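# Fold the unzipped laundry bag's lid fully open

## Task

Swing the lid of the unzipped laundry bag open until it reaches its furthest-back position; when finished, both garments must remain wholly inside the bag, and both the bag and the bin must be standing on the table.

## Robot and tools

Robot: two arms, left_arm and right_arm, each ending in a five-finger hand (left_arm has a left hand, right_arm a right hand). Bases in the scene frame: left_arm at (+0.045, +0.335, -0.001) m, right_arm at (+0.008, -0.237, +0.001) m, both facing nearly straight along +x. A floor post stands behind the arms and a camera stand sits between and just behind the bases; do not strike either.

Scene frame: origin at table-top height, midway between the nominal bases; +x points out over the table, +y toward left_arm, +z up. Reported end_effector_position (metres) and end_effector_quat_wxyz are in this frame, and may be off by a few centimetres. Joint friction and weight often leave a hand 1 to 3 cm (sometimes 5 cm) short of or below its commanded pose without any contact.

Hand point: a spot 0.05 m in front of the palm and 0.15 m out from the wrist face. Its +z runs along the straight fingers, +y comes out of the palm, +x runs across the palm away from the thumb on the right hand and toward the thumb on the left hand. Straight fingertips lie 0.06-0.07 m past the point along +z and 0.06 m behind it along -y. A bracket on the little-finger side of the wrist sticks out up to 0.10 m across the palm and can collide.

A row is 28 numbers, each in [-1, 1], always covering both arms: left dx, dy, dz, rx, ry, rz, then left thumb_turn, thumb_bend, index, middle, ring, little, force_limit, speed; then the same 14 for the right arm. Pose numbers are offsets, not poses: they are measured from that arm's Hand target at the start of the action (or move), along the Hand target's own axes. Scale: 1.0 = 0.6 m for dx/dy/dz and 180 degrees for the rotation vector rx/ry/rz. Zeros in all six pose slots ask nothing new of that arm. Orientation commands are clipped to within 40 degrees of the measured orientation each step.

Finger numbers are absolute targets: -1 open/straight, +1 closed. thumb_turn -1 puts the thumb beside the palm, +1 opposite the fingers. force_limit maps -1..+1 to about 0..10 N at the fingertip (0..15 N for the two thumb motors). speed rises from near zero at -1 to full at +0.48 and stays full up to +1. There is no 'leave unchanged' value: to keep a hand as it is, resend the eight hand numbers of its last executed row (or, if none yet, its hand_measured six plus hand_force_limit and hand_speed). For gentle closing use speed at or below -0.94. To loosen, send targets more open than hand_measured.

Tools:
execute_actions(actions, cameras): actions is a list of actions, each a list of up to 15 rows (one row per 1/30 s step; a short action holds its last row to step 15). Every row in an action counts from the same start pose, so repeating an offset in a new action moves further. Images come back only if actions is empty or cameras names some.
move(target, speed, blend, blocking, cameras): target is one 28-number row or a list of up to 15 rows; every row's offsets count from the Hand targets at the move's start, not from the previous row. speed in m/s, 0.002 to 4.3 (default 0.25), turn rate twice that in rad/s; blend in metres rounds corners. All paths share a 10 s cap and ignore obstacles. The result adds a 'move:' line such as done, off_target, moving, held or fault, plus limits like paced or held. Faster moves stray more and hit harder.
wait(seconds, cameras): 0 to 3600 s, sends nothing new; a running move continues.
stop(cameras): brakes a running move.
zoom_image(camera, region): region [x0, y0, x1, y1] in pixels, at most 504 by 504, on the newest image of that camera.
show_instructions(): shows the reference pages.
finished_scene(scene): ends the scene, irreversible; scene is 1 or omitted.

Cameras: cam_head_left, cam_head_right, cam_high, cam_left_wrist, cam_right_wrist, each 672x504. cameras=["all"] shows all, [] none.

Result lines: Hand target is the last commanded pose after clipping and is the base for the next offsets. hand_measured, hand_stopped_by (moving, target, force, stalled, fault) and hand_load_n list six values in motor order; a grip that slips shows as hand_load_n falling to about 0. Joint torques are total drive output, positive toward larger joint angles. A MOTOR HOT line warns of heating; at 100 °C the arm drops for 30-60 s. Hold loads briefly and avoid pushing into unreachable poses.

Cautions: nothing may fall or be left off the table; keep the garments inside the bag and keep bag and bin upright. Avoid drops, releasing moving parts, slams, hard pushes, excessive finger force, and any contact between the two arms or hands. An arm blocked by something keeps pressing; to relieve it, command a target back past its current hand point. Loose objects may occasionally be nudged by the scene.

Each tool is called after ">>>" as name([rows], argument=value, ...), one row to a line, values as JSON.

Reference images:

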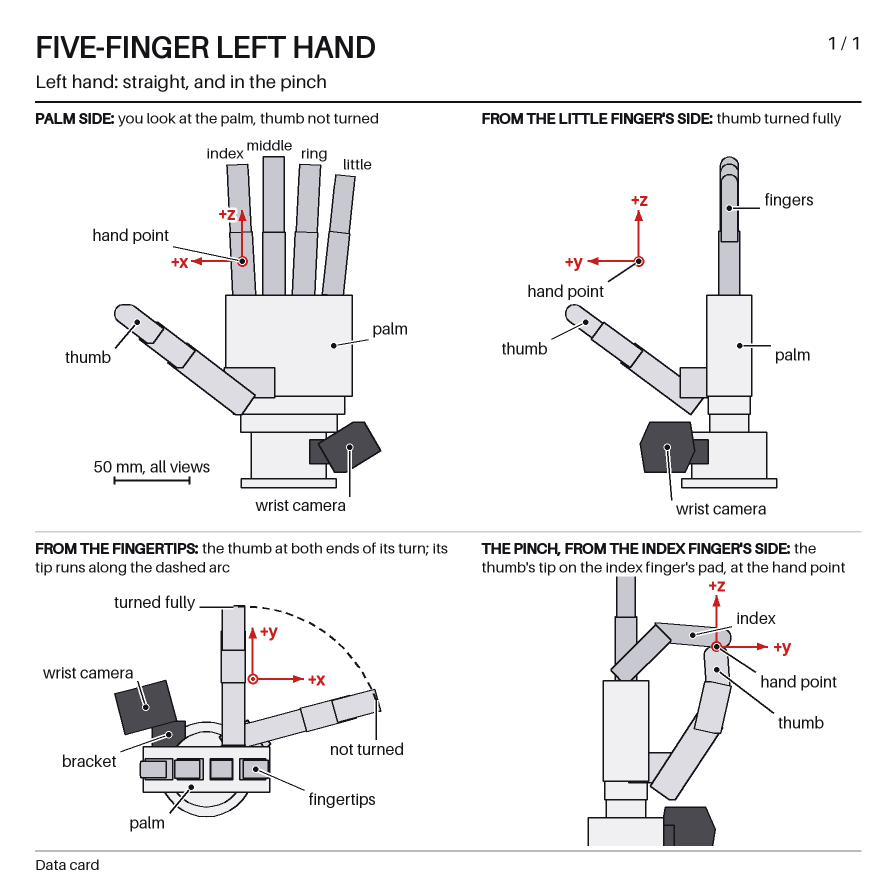

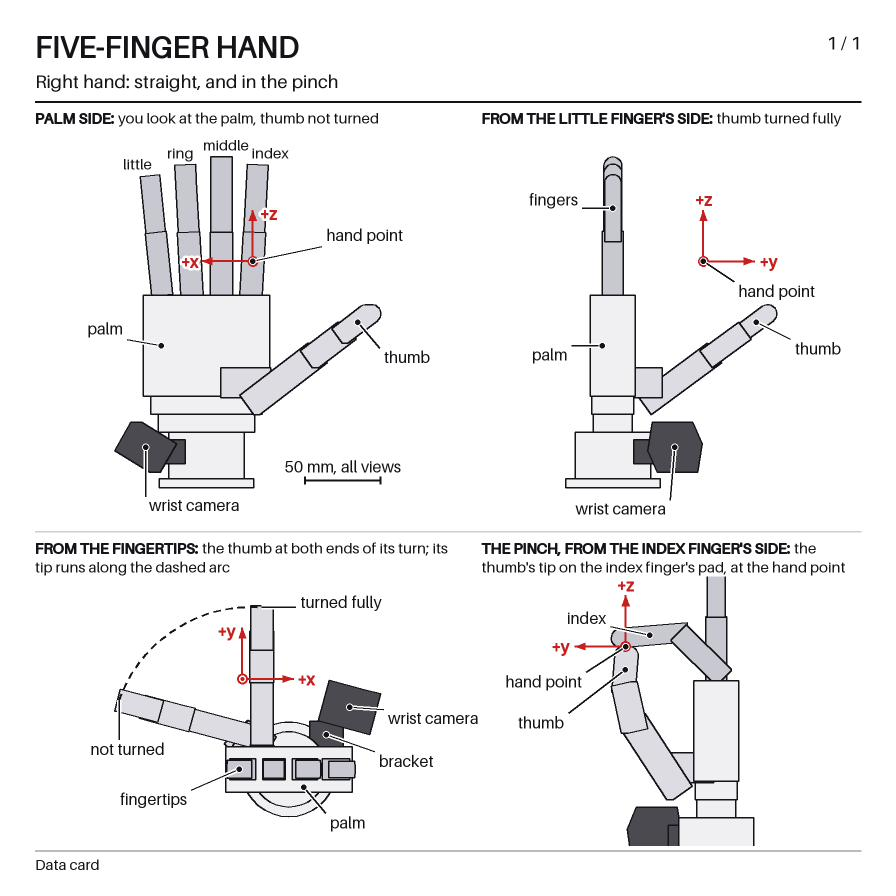

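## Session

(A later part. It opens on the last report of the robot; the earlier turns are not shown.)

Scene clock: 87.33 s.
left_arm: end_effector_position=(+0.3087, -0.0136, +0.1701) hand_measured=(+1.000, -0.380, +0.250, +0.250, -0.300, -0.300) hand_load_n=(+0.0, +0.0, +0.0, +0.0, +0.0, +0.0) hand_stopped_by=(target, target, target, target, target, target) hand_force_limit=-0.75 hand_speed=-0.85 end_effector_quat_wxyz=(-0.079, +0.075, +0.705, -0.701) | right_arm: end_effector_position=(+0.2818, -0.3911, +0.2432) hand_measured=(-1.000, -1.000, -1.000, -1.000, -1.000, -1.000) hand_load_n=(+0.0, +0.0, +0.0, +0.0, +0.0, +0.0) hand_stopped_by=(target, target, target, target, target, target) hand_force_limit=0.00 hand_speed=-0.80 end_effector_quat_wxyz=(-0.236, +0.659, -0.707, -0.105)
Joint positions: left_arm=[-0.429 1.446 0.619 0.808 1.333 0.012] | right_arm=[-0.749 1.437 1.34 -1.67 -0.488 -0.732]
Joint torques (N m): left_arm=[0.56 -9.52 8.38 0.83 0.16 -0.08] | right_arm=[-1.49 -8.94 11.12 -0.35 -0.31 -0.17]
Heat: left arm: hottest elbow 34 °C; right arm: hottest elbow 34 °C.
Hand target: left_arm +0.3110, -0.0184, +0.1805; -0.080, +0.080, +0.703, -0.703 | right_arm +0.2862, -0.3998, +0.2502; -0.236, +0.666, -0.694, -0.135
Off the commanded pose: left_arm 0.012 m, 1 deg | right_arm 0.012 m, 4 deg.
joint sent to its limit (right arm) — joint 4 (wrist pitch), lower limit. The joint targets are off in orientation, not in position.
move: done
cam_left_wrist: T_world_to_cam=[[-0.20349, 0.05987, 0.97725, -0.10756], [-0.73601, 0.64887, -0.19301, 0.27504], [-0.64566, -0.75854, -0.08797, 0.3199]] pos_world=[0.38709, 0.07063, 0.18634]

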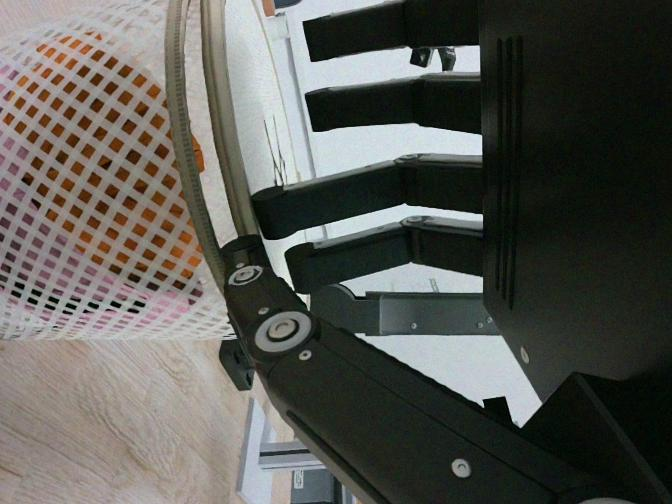

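>>> wait(seconds=0.1, cameras=["all"])

>>> zoom_image(camera="cam_head_left", region=[320, 250, 450, 380])

>>> zoom_image(camera="cam_high", region=[260, 130, 390, 250])

>>> zoom_image(camera="cam_right_wrist", region=[230, 150, 400, 350])

Scene clock: 88.47 s.
left_arm: end_effector_position=(+0.3087, -0.0136, +0.1701) hand_measured=(+1.000, -0.380, +0.250, +0.250, -0.300, -0.300) hand_load_n=(+0.0, +0.5, +0.0, +0.0, +0.0, -0.5) hand_stopped_by=(target, target, target, target, target, target) hand_force_limit=-0.75 hand_speed=-0.85 end_effector_quat_wxyz=(-0.079, +0.075, +0.705, -0.701) | right_arm: end_effector_position=(+0.2818, -0.3911, +0.2432) hand_measured=(-1.000, -1.000, -1.000, -1.000, -1.000, -1.000) hand_load_n=(+0.0, -0.5, +0.0, +0.0, +0.0, +0.0) hand_stopped_by=(target, target, target, target, target, target) hand_force_limit=0.00 hand_speed=-0.80 end_effector_quat_wxyz=(-0.236, +0.659, -0.707, -0.105)
Joint positions: left_arm=[-0.429 1.446 0.619 0.808 1.333 0.012] | right_arm=[-0.749 1.437 1.34 -1.67 -0.488 -0.732]
Joint torques (N m): left_arm=[0.26 -9.64 8.38 0.8 0.15 -0.1] | right_arm=[-1.55 -8.59 11.17 -0.32 -0.32 -0.16]
Heat: left arm: hottest elbow 34 °C; right arm: hottest elbow 34 °C.
Hand target: left_arm +0.3110, -0.0184, +0.1805; -0.080, +0.080, +0.703, -0.703 | right_arm +0.2862, -0.3998, +0.2502; -0.236, +0.666, -0.694, -0.135
Off the commanded pose: left_arm 0.012 m, 1 deg | right_arm 0.012 m, 4 deg.
wait: 0.10 s; at rest from the start
cam_left_wrist: T_world_to_cam=[[-0.20349, 0.05987, 0.97725, -0.10756], [-0.73601, 0.64887, -0.19301, 0.27504], [-0.64566, -0.75854, -0.08797, 0.3199]] pos_world=[0.38709, 0.07063, 0.18634]
cam_right_wrist: T_world_to_cam=[[-0.94405, -0.10116, -0.3139, 0.30836], [-0.32208, 0.48752, 0.81154, 0.0784], [0.07094, 0.86723, -0.49282, 0.55005]] pos_world=[0.27734, -0.48405, 0.30424]

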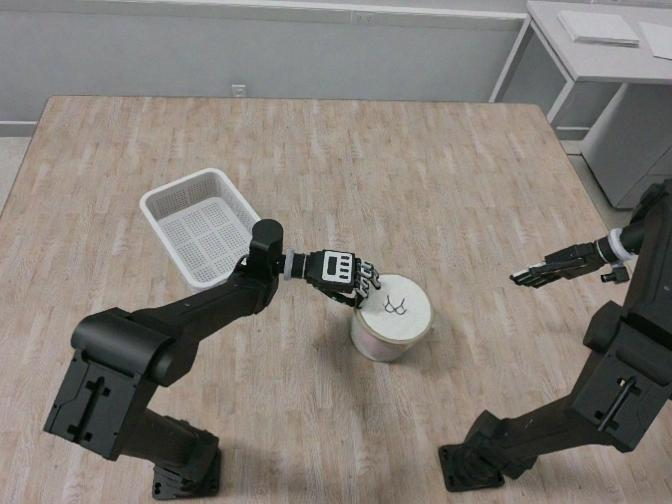

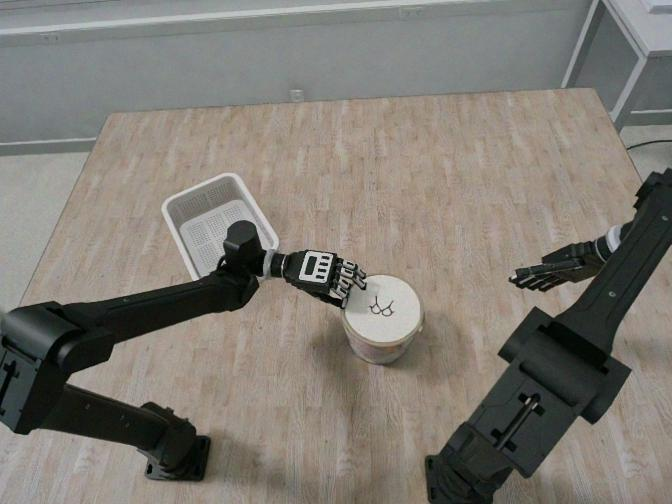

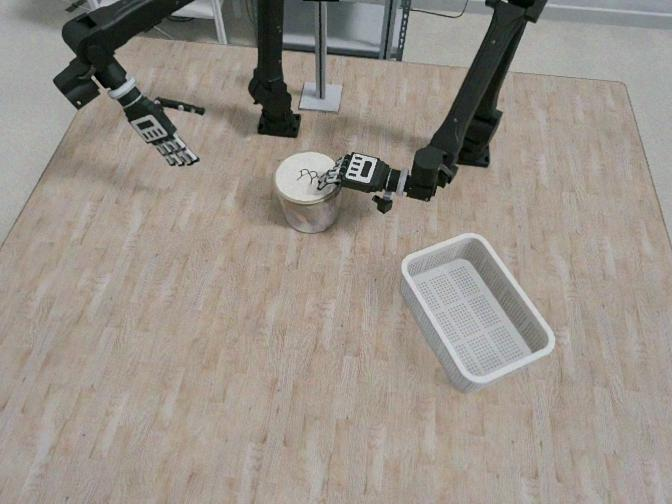

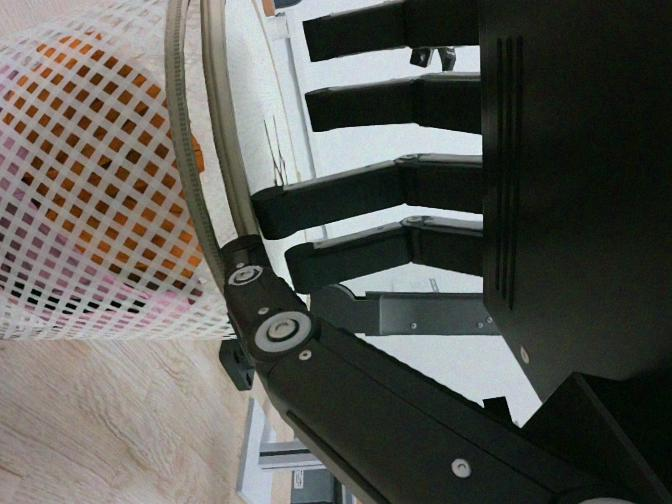

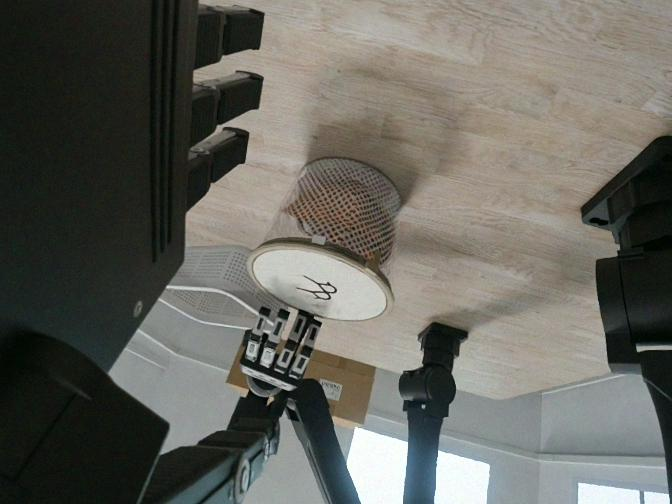

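Scaled by 3.877 from the camera's image (finer frame: 960x720).

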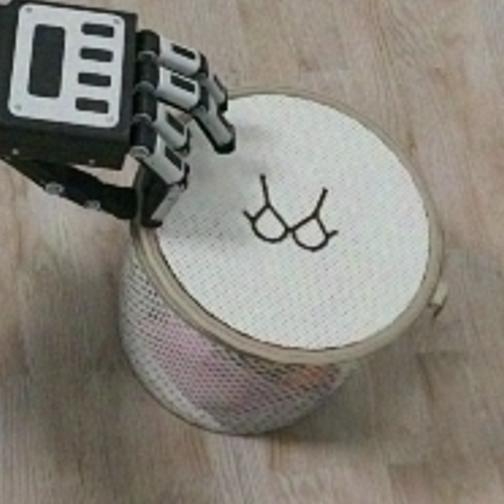

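Scaled by 3.877 from the camera's image (finer frame: 960x720).

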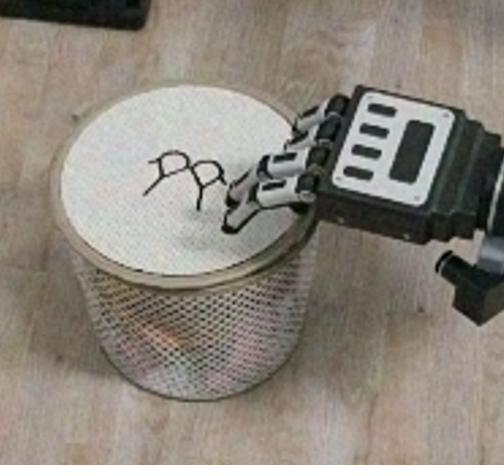

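Scaled by 2.520 from the camera's image (finer frame: 960x720).

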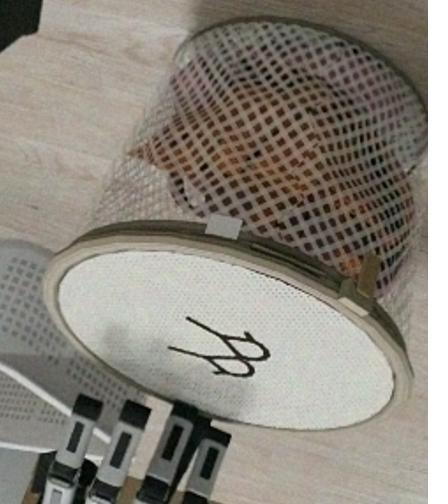

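>>> move([
  [0,0,-0.004,0,0,0,1,-0.28,-0.2,-0.2,-0.2,-0.2,-0.6,-0.7,0,0,0,0,0,0,-1,-1,-1,-1,-1,-1,0,-0.8],
], cameras=["cam_left_wrist","cam_head_right"])

>>> zoom_image(camera="cam_left_wrist", region=[180, 130, 380, 300])

>>> zoom_image(camera="cam_head_right", region=[310, 250, 450, 380])

Scene clock: 91.73 s.
left_arm: end_effector_position=(+0.3080, -0.0134, +0.1701) hand_measured=(+1.000, -0.280, -0.200, -0.200, -0.200, -0.200) hand_load_n=(+0.0, +0.0, +0.0, +0.0, +0.0, +0.0) hand_stopped_by=(target, target, target, target, target, target) hand_force_limit=-0.60 hand_speed=-0.70 end_effector_quat_wxyz=(-0.080, +0.076, +0.705, -0.701) | right_arm: end_effector_position=(+0.2818, -0.3911, +0.2432) hand_measured=(-1.000, -1.000, -1.000, -1.000, -1.000, -1.000) hand_load_n=(+0.0, +0.0, +0.0, +0.0, +0.0, +0.0) hand_stopped_by=(target, target, target, target, target, target) hand_force_limit=0.00 hand_speed=-0.80 end_effector_quat_wxyz=(-0.236, +0.659, -0.707, -0.105)
Joint positions: left_arm=[-0.429 1.446 0.619 0.808 1.336 0.012] | right_arm=[-0.749 1.437 1.34 -1.67 -0.488 -0.732]
Joint torques (N m): left_arm=[0.91 -9.41 8.29 0.8 0.26 -0.07] | right_arm=[-1.73 -8.59 11.15 -0.39 -0.31 -0.16]
Heat: left arm: hottest elbow 34 °C; right arm: hottest elbow 34 °C.
Hand target: left_arm +0.3116, -0.0161, +0.1805; -0.080, +0.080, +0.703, -0.703 | right_arm +0.2862, -0.3998, +0.2502; -0.236, +0.666, -0.694, -0.135
Off the commanded pose: left_arm 0.011 m, 1 deg | right_arm 0.012 m, 4 deg.
joint sent to its limit (right arm) — joint 4 (wrist pitch), lower limit. The joint targets are off in orientation, not in position.
move: off_target (left_arm)
cam_left_wrist: T_world_to_cam=[[-0.2033, 0.06071, 0.97723, -0.10774], [-0.73379, 0.65136, -0.19312, 0.27386], [-0.64825, -0.75634, -0.08787, 0.32045]] pos_world=[0.38679, 0.07053, 0.18634]
Images, in order (width x height): cam_head_right 672x504, cam_left_wrist 672x504.

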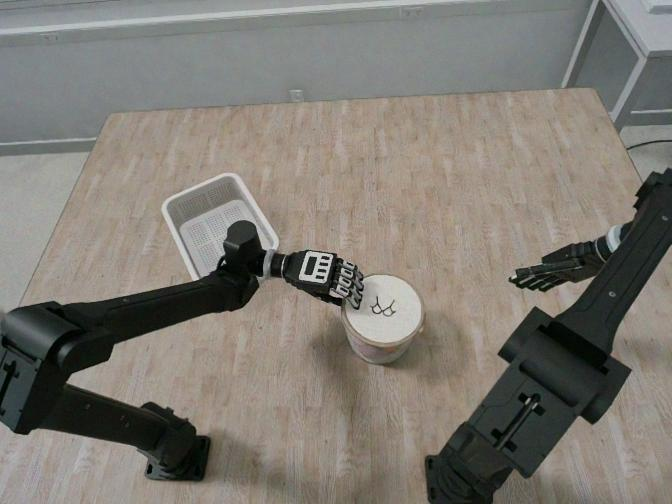

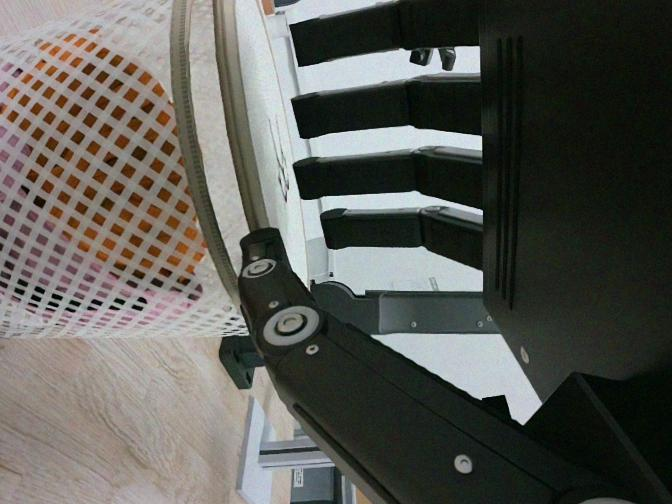

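Scaled by 2.520 from the camera's image (finer frame: 960x720).

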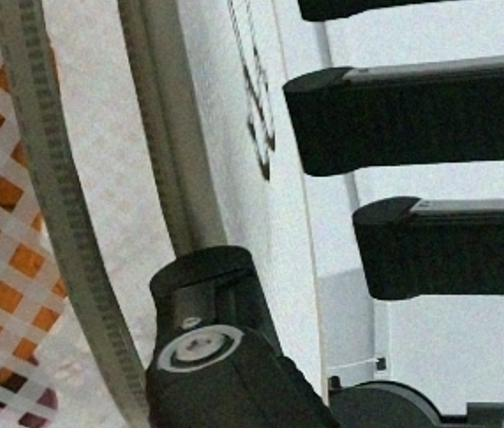

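Scaled by 3.600 from the camera's image (finer frame: 960x720).

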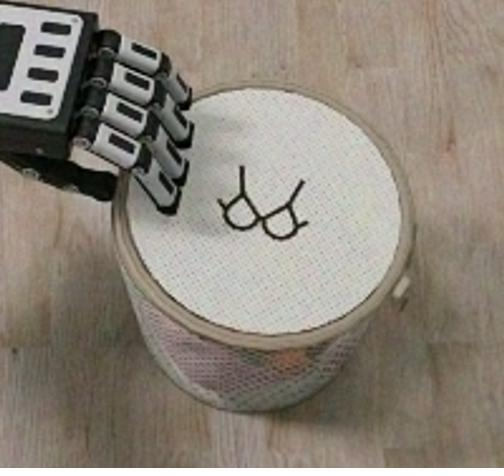

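>>> move([
  [0,0,0,0,0,0,1,-0.28,0.1,0.1,0.1,0.1,-0.75,-0.85,0,0,0,0,0,0,-1,-1,-1,-1,-1,-1,0,-0.8],
], cameras=["cam_left_wrist","cam_head_right"])

>>> zoom_image(camera="cam_left_wrist", region=[180, 130, 380, 300])

>>> zoom_image(camera="cam_head_right", region=[310, 250, 450, 380])

Scene clock: 93.23 s.
left_arm: end_effector_position=(+0.3080, -0.0134, +0.1701) hand_measured=(+1.000, -0.280, +0.100, +0.100, +0.100, +0.100) hand_load_n=(+0.0, +0.0, +0.0, +0.0, +0.0, +0.0) hand_stopped_by=(target, target, target, target, target, target) hand_force_limit=-0.75 hand_speed=-0.85 end_effector_quat_wxyz=(-0.080, +0.076, +0.705, -0.701) | right_arm: end_effector_position=(+0.2818, -0.3911, +0.2432) hand_measured=(-1.000, -1.000, -1.000, -1.000, -1.000, -1.000) hand_load_n=(-0.5, +0.0, +0.0, +0.0, +0.0, +0.0) hand_stopped_by=(target, target, target, target, target, target) hand_force_limit=0.00 hand_speed=-0.80 end_effector_quat_wxyz=(-0.236, +0.659, -0.707, -0.105)
Joint positions: left_arm=[-0.429 1.446 0.619 0.808 1.336 0.012] | right_arm=[-0.749 1.437 1.34 -1.67 -0.488 -0.732]
Joint torques (N m): left_arm=[0.97 -9.64 8.29 0.88 0.28 -0.11] | right_arm=[-1.49 -8.76 11.14 -0.4 -0.32 -0.16]
Heat: left arm: hottest elbow 34 °C; right arm: hottest elbow 34 °C.
Hand target: left_arm +0.3116, -0.0161, +0.1805; -0.080, +0.080, +0.703, -0.703 | right_arm +0.2862, -0.3998, +0.2502; -0.236, +0.666, -0.694, -0.135
Off the commanded pose: left_arm 0.011 m, 1 deg | right_arm 0.012 m, 4 deg.
joint sent to its limit (right arm) — joint 4 (wrist pitch), lower limit. The joint targets are off in orientation, not in position.
move: done
cam_left_wrist: T_world_to_cam=[[-0.2033, 0.06071, 0.97723, -0.10774], [-0.73379, 0.65136, -0.19312, 0.27386], [-0.64825, -0.75634, -0.08787, 0.32045]] pos_world=[0.38679, 0.07053, 0.18634]
Images, in order (width x height): cam_head_right 672x504, cam_left_wrist 672x504.

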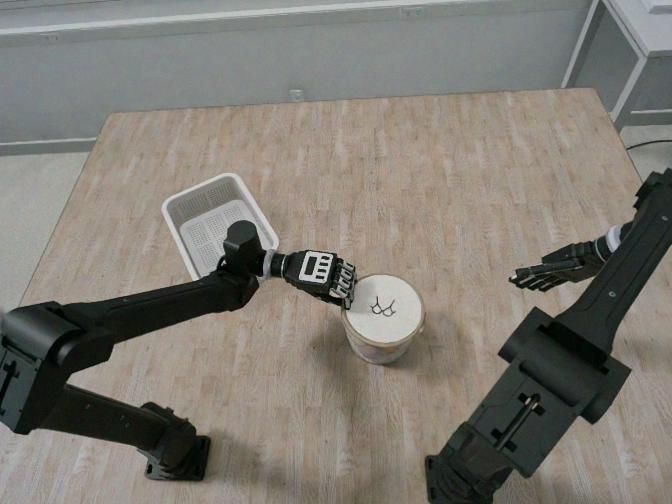

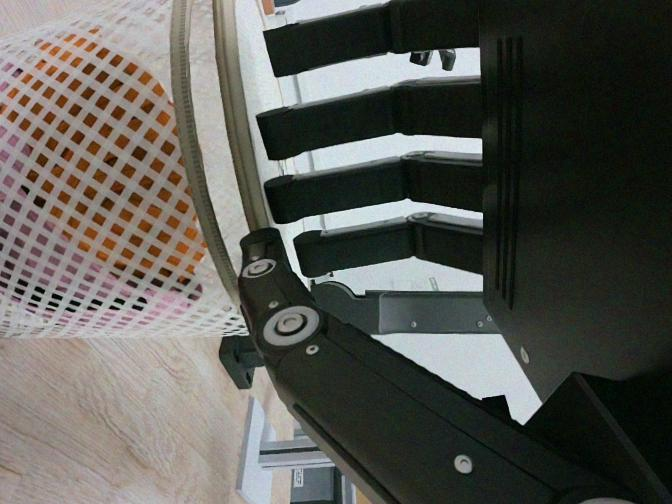

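Scaled by 2.520 from the camera's image (finer frame: 960x720).

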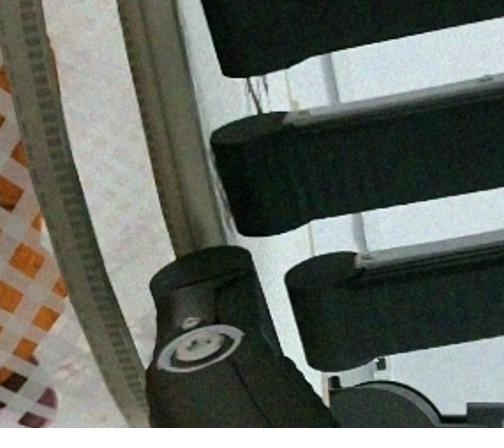

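Scaled by 3.600 from the camera's image (finer frame: 960x720).

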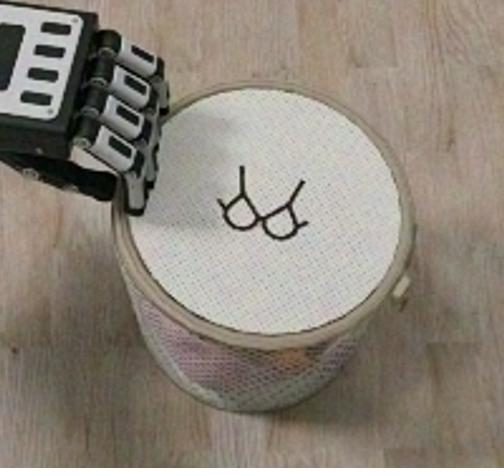

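>>> move([
  [0,0,0,0,0,0,1,-0.15,0.1,0.1,0.1,0.1,-0.7,-0.85,0,0,0,0,0,0,-1,-1,-1,-1,-1,-1,0,-0.8],
], cameras=["cam_left_wrist","cam_head_right"])

>>> zoom_image(camera="cam_left_wrist", region=[180, 130, 380, 300])

>>> zoom_image(camera="cam_head_right", region=[310, 250, 450, 380])

Scene clock: 94.53 s.
left_arm: end_effector_position=(+0.3080, -0.0134, +0.1701) hand_measured=(+1.000, -0.150, +0.100, +0.100, +0.100, +0.100) hand_load_n=(+0.0, +0.0, +0.0, +0.0, +0.0, +0.0) hand_stopped_by=(target, target, target, target, target, target) hand_force_limit=-0.70 hand_speed=-0.85 end_effector_quat_wxyz=(-0.080, +0.076, +0.705, -0.701) | right_arm: end_effector_position=(+0.2818, -0.3911, +0.2432) hand_measured=(-1.000, -1.000, -1.000, -1.000, -1.000, -1.000) hand_load_n=(+0.0, +0.0, +0.0, +0.0, +0.0, +0.0) hand_stopped_by=(target, target, target, target, target, target) hand_force_limit=0.00 hand_speed=-0.80 end_effector_quat_wxyz=(-0.236, +0.659, -0.707, -0.105)
Joint positions: left_arm=[-0.429 1.446 0.619 0.808 1.336 0.012] | right_arm=[-0.749 1.437 1.34 -1.67 -0.488 -0.732]
Joint torques (N m): left_arm=[0.67 -9.64 8.24 0.84 0.25 -0.09] | right_arm=[-1.49 -8.82 11.12 -0.34 -0.32 -0.18]
Heat: left arm: hottest elbow 34 °C; right arm: hottest elbow 34 °C.
Hand target: left_arm +0.3116, -0.0161, +0.1805; -0.080, +0.080, +0.703, -0.703 | right_arm +0.2862, -0.3998, +0.2502; -0.236, +0.666, -0.694, -0.135
Off the commanded pose: left_arm 0.011 m, 1 deg | right_arm 0.012 m, 4 deg.
joint sent to its limit (right arm) — joint 4 (wrist pitch), lower limit. The joint targets are off in orientation, not in position.
move: done
cam_left_wrist: T_world_to_cam=[[-0.2033, 0.06071, 0.97723, -0.10774], [-0.73379, 0.65136, -0.19312, 0.27386], [-0.64825, -0.75634, -0.08787, 0.32045]] pos_world=[0.38679, 0.07053, 0.18634]
Images, in order (width x height): cam_head_right 672x504, cam_left_wrist 672x504.

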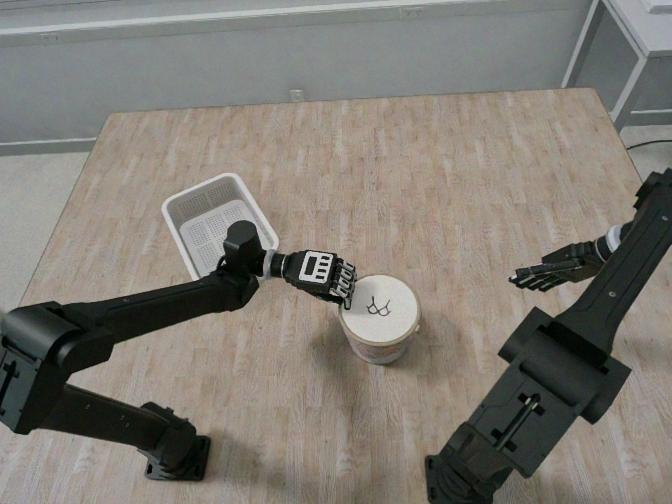

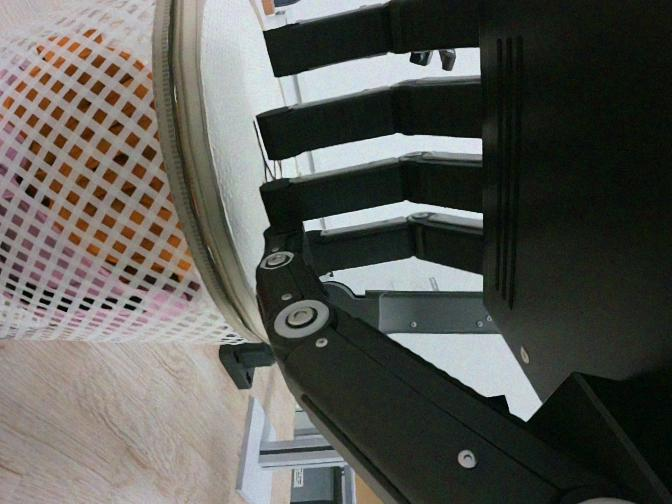

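Scaled by 2.520 from the camera's image (finer frame: 960x720).

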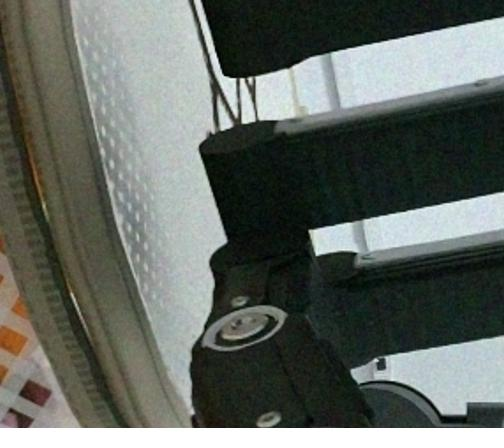

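Scaled by 3.600 from the camera's image (finer frame: 960x720).

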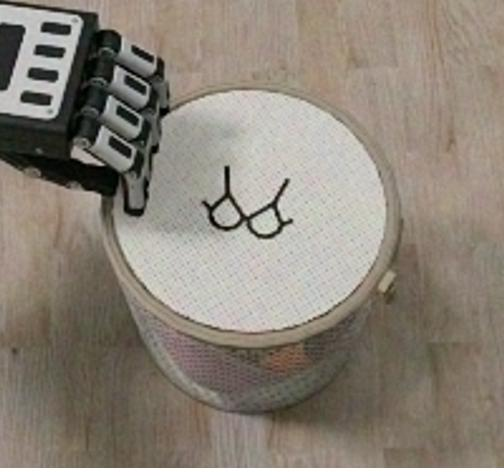

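>>> move([
  [0,-0.005,-0.08,0,0,0,1,-0.15,0.1,0.1,0.1,0.1,-0.7,-0.5,-0.16,-0.311,0.1037,-0.046,0.1692,-0.0128,-1,-1,0,0,-1,-1,-0.3,-0.3],
  [0,-0.005,-0.08,0,0,0,1,-0.5,-1,-1,-1,-1,-0.5,-0.3,-0.4313,-0.2668,0.3953,-0.046,0.1692,-0.0128,-1,-1,0,0,-1,-1,-0.3,-0.3],
], speed=0.2, blend=[0.03,0], cameras=["all"])

Scene clock: 107.23 s.
left_arm: end_effector_position=(+0.3197, +0.0264, +0.1788) hand_measured=(+1.000, -0.500, -1.000, -1.000, -1.000, -1.000) hand_load_n=(+0.0, +0.0, +0.0, +0.0, +0.0, +0.0) hand_stopped_by=(target, target, target, target, target, target) hand_force_limit=-0.50 hand_speed=-0.30 end_effector_quat_wxyz=(-0.080, +0.087, +0.702, -0.702) | right_arm: end_effector_position=(+0.4740, -0.0686, +0.2036) hand_measured=(-1.000, -1.000, +0.000, +0.000, -1.000, -1.000) hand_load_n=(+0.0, +0.0, +0.0, +0.0, +0.0, +0.0) hand_stopped_by=(target, target, target, target, target, target) hand_force_limit=-0.30 hand_speed=-0.30 end_effector_quat_wxyz=(+0.001, +0.713, -0.701, -0.002)
Joint positions: left_arm=[-0.319 1.42 0.619 0.797 1.462 0.012] | right_arm=[0.262 1.774 1.728 -1.529 -0.002 0.241]
Joint torques (N m): left_arm=[2.08 -9.52 6.9 0.76 0.24 -0.09] | right_arm=[-1.61 -14.33 8.75 0.8 0.03 0.02]
Heat: left arm: hottest elbow 34 °C; right arm: hottest elbow 35 °C.
Hand target: left_arm +0.3224, +0.0307, +0.1835; -0.080, +0.080, +0.703, -0.703 | right_arm +0.4800, -0.0701, +0.1999; +0.000, +0.707, -0.707, +0.001
Off the commanded pose: left_arm 0.007 m, 1 deg | right_arm 0.007 m, 1 deg.
move: done
cam_left_wrist: T_world_to_cam=[[-0.21579, 0.07104, 0.97385, -0.11198], [-0.72095, 0.66105, -0.20797, 0.25645], [-0.65854, -0.74697, -0.09143, 0.36254]] pos_world=[0.39947, 0.10924, 0.19554]
cam_right_wrist: T_world_to_cam=[[-0.96109, -0.2736, -0.03812, 0.45024], [-0.2497, 0.80139, 0.54353, 0.05699], [-0.11816, 0.5319, -0.83853, 0.37424]] pos_world=[0.49117, -0.12155, 0.3]

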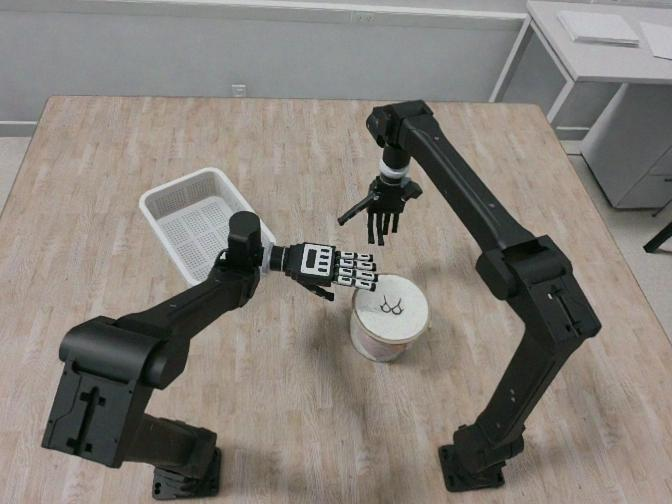

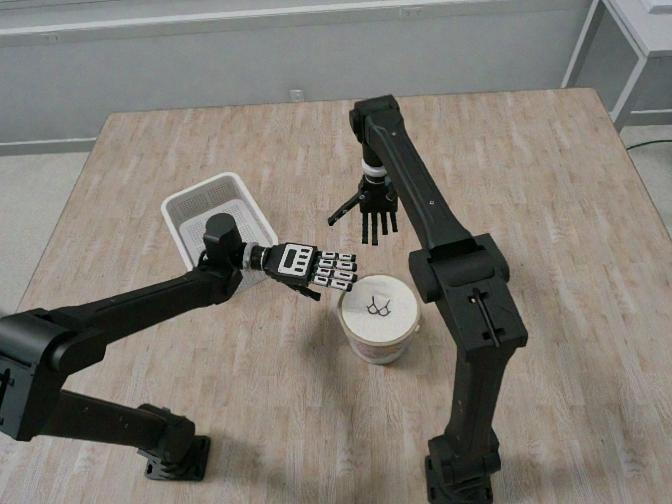

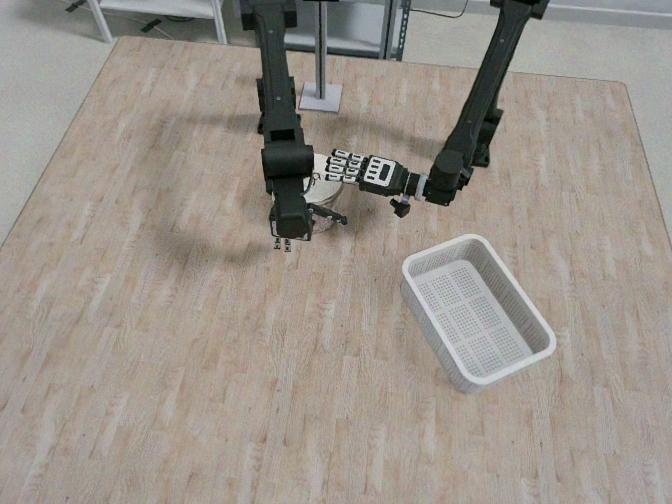

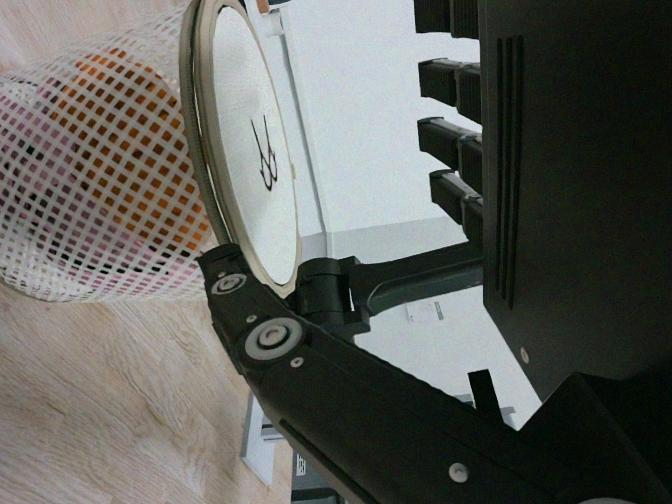

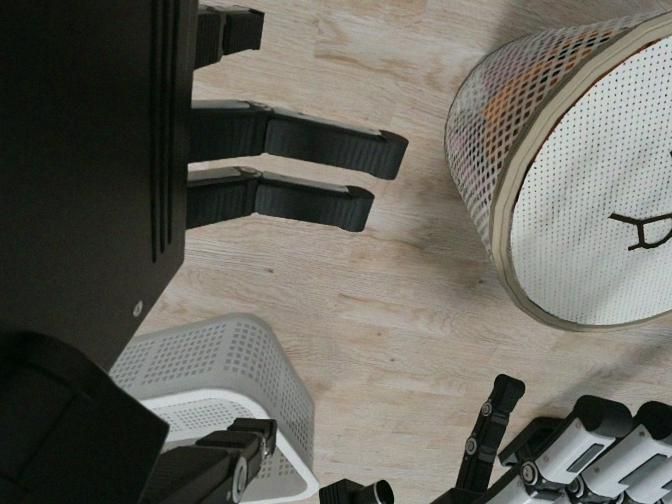

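>>> move(target=[0.0058,0.0495,0.0512,0,0,0,1,-0.5,-1,-1,-1,-1,-0.5,-0.3,0,0,0,0,0,0,-1,-1,0,0,-1,-1,-0.3,-0.3], speed=0.08, cameras=["cam_left_wrist","cam_right_wrist"])

>>> zoom_image(camera="cam_left_wrist", region=[180, 130, 350, 300])

Scene clock: 109.47 s.
left_arm: end_effector_position=(+0.3166, +0.0039, +0.1595) hand_measured=(+1.000, -0.500, -1.000, -1.000, -1.000, -1.000) hand_load_n=(+0.0, +0.0, +0.0, +0.0, +0.0, +0.0) hand_stopped_by=(target, target, target, target, target, target) hand_force_limit=-0.50 hand_speed=-0.30 end_effector_quat_wxyz=(-0.073, +0.083, +0.702, -0.703) | right_arm: end_effector_position=(+0.4740, -0.0686, +0.2036) hand_measured=(-1.000, -1.000, +0.000, +0.000, -1.000, -1.000) hand_load_n=(+0.0, +0.0, +0.0, +0.0, +0.0, +0.0) hand_stopped_by=(target, target, target, target, target, target) hand_force_limit=-0.30 hand_speed=-0.30 end_effector_quat_wxyz=(+0.001, +0.713, -0.701, -0.002)
Joint positions: left_arm=[-0.378 1.478 0.605 0.874 1.387 0.012] | right_arm=[0.262 1.774 1.728 -1.529 -0.002 0.241]
Joint torques (N m): left_arm=[0.03 -7.82 5.67 1.8 -0.06 -0.03] | right_arm=[-1.55 -14.45 8.75 0.75 0.03 0.03]
Heat: left arm: hottest elbow 34 °C; right arm: hottest elbow 35 °C.
Hand target: left_arm +0.3121, +0.0016, +0.1538; -0.080, +0.080, +0.703, -0.703 | right_arm +0.4800, -0.0701, +0.1999; +0.000, +0.707, -0.707, +0.001
Off the commanded pose: left_arm 0.008 m, 1 deg | right_arm 0.007 m, 1 deg.
move: done
cam_left_wrist: T_world_to_cam=[[-0.22141, 0.06917, 0.97272, -0.09027], [-0.73076, 0.64872, -0.21247, 0.26895], [-0.64572, -0.75787, -0.09309, 0.33827]] pos_world=[0.39498, 0.08813, 0.17644]
cam_right_wrist: T_world_to_cam=[[-0.96109, -0.2736, -0.03812, 0.45024], [-0.2497, 0.80139, 0.54353, 0.05699], [-0.11816, 0.5319, -0.83853, 0.37424]] pos_world=[0.49117, -0.12155, 0.3]

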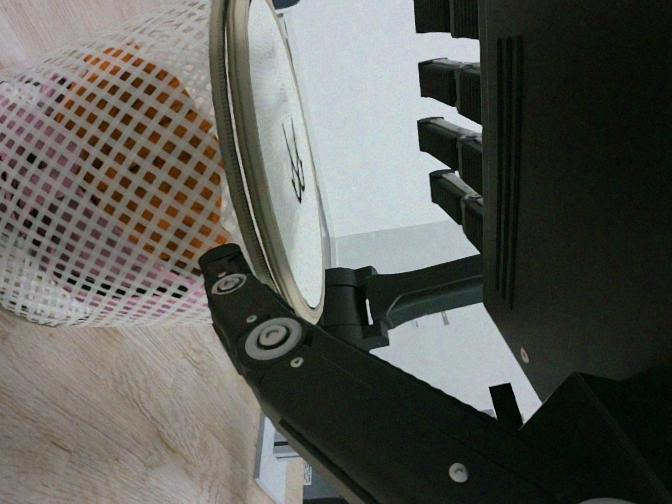

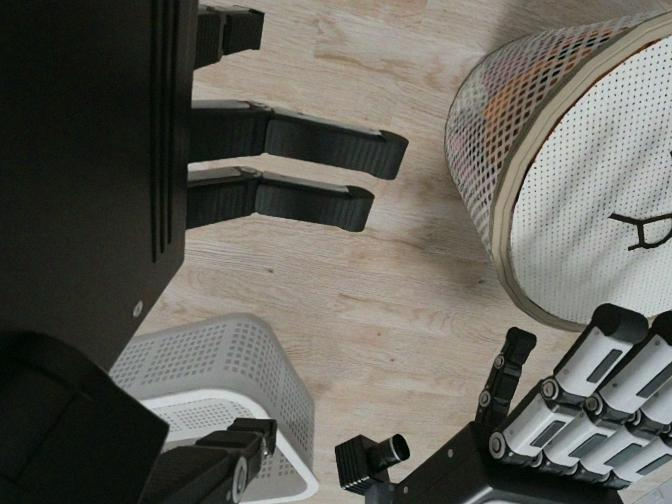

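Scaled by 2.965 from the camera's image (finer frame: 960x720).

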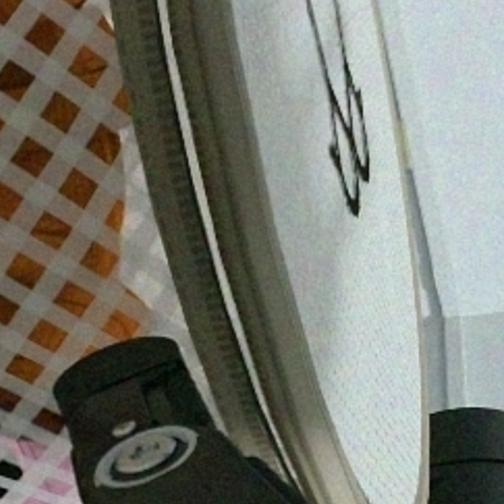

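>>> move(target=[0,-0.0167,0.0345,0,0,0,1,-0.5,-1,-1,-1,-1,-0.5,-0.3,0,0,0,0,0,0,-1,-1,0,0,-1,-1,-0.3,-0.3], speed=0.04, cameras=["cam_left_wrist","cam_right_wrist"])

>>> zoom_image(camera="cam_left_wrist", region=[180, 130, 350, 300])

Scene clock: 110.87 s.
left_arm: end_effector_position=(+0.3087, -0.0135, +0.1589) hand_measured=(+1.000, -0.500, -1.000, -1.000, -1.000, -1.000) hand_load_n=(+0.0, +0.0, -0.5, +0.0, +0.0, +0.0) hand_stopped_by=(target, target, target, target, target, target) hand_force_limit=-0.50 hand_speed=-0.30 end_effector_quat_wxyz=(-0.074, +0.080, +0.703, -0.703) | right_arm: end_effector_position=(+0.4740, -0.0686, +0.2036) hand_measured=(-1.000, -1.000, +0.000, +0.000, -1.000, -1.000) hand_load_n=(+0.0, +0.0, +0.0, +0.0, +0.0, +0.0) hand_stopped_by=(target, target, target, target, target, target) hand_force_limit=-0.30 hand_speed=-0.30 end_effector_quat_wxyz=(+0.001, +0.713, -0.701, -0.002)
Joint positions: left_arm=[-0.429 1.478 0.605 0.867 1.333 0.012] | right_arm=[0.262 1.774 1.728 -1.529 -0.002 0.241]
Joint torques (N m): left_arm=[0.03 -9.35 7.34 0.76 -0.04 -0.07] | right_arm=[-1.44 -14.45 8.75 0.7 0.03 0.02]
Heat: left arm: hottest elbow 34 °C; right arm: hottest elbow 35 °C.
Hand target: left_arm +0.3073, -0.0187, +0.1638; -0.080, +0.080, +0.703, -0.703 | right_arm +0.4800, -0.0701, +0.1999; +0.000, +0.707, -0.707, +0.001
Off the commanded pose: left_arm 0.007 m, 1 deg | right_arm 0.007 m, 1 deg.
move: done
cam_left_wrist: T_world_to_cam=[[-0.21562, 0.06574, 0.97426, -0.09225], [-0.73379, 0.64736, -0.20609, 0.27422], [-0.64425, -0.75934, -0.09135, 0.31907]] pos_world=[0.38689, 0.07083, 0.17553]
cam_right_wrist: T_world_to_cam=[[-0.96109, -0.2736, -0.03812, 0.45024], [-0.2497, 0.80139, 0.54353, 0.05699], [-0.11816, 0.5319, -0.83853, 0.37424]] pos_world=[0.49117, -0.12155, 0.3]

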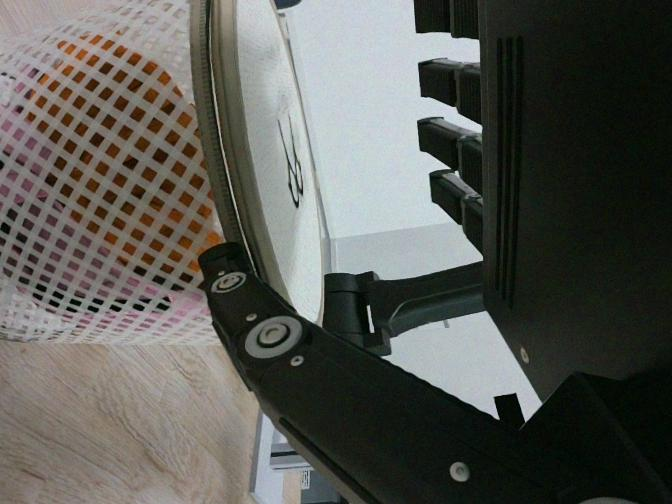

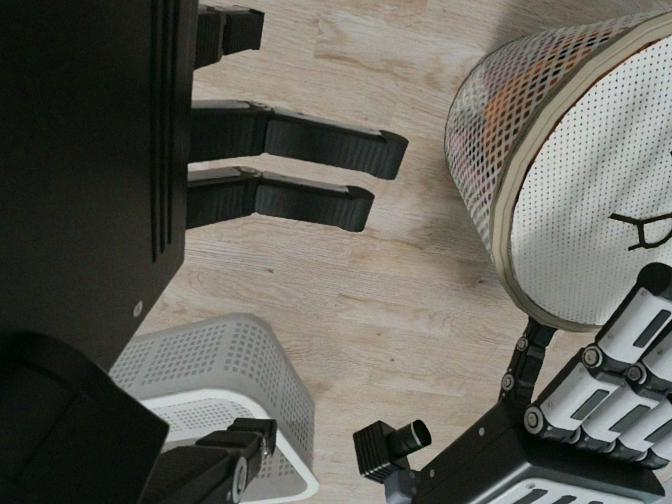

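Scaled by 2.965 from the camera's image (finer frame: 960x720).

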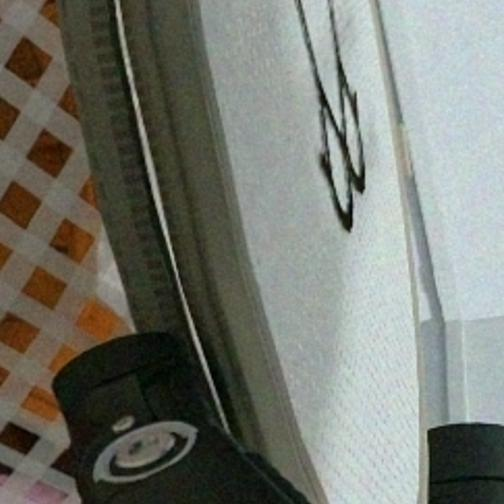

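>>> move(target=[0,-0.025,0.004,0,0,0,1,-0.5,-1,-1,-1,-1,-0.5,-0.3,0,0,0,0,0,0,-1,-1,0,0,-1,-1,-0.3,-0.3], speed=0.04, cameras=["cam_left_wrist","cam_right_wrist"])

>>> zoom_image(camera="cam_left_wrist", region=[180, 130, 350, 300])

Scene clock: 112.13 s.
left_arm: end_effector_position=(+0.3044, -0.0129, +0.1668) hand_measured=(+1.000, -0.500, -1.000, -1.000, -1.000, -1.000) hand_load_n=(+0.0, +0.0, +0.0, +0.0, +0.0, +0.0) hand_stopped_by=(target, target, target, target, target, target) hand_force_limit=-0.50 hand_speed=-0.30 end_effector_quat_wxyz=(-0.080, +0.072, +0.705, -0.701) | right_arm: end_effector_position=(+0.4740, -0.0686, +0.2036) hand_measured=(-1.000, -1.000, +0.000, +0.000, -1.000, -1.000) hand_load_n=(+0.0, +0.0, +0.0, +0.0, +0.0, +0.0) hand_stopped_by=(target, target, target, target, target, target) hand_force_limit=-0.30 hand_speed=-0.30 end_effector_quat_wxyz=(+0.001, +0.713, -0.701, -0.002)
Joint positions: left_arm=[-0.433 1.443 0.605 0.815 1.327 0.01] | right_arm=[0.262 1.774 1.728 -1.529 -0.002 0.241]
Joint torques (N m): left_arm=[-0.26 -9.52 8.69 0.83 -0.05 -0.09] | right_arm=[-1.79 -14.39 8.75 0.8 0.02 0.03]
Heat: left arm: hottest elbow 34 °C; right arm: hottest elbow 35 °C.
Hand target: left_arm +0.3068, -0.0209, +0.1788; -0.080, +0.080, +0.703, -0.703 | right_arm +0.4800, -0.0701, +0.1999; +0.000, +0.707, -0.707, +0.001
Off the commanded pose: left_arm 0.015 m, 1 deg | right_arm 0.007 m, 1 deg.
move: off_target (left_arm)
cam_left_wrist: T_world_to_cam=[[-0.19788, 0.05706, 0.97856, -0.10716], [-0.73859, 0.64767, -0.18712, 0.27058], [-0.64446, -0.75979, -0.08602, 0.31662]] pos_world=[0.38269, 0.07143, 0.18274]
cam_right_wrist: T_world_to_cam=[[-0.96109, -0.2736, -0.03812, 0.45024], [-0.2497, 0.80139, 0.54353, 0.05699], [-0.11816, 0.5319, -0.83853, 0.37424]] pos_world=[0.49117, -0.12155, 0.3]

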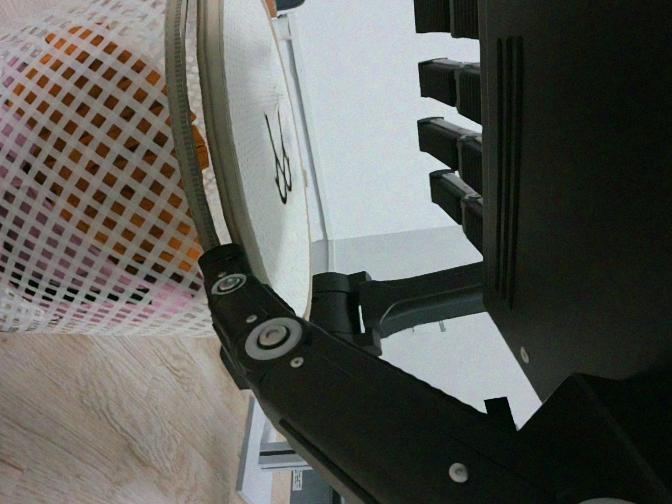

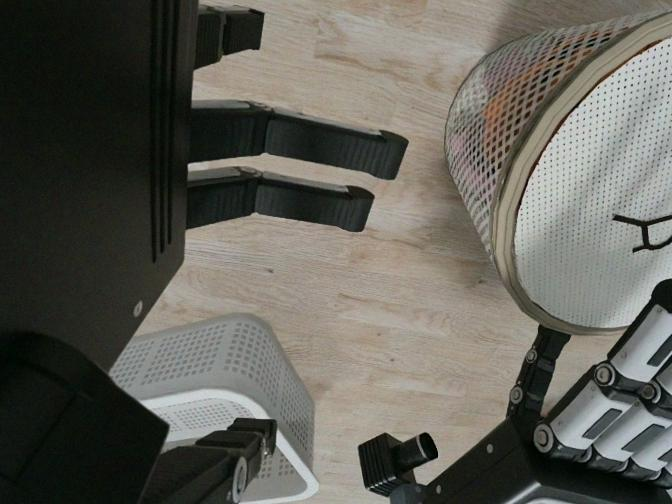

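Scaled by 2.965 from the camera's image (finer frame: 960x720).

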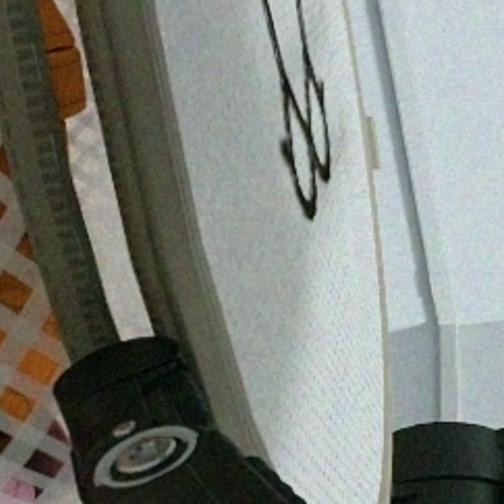

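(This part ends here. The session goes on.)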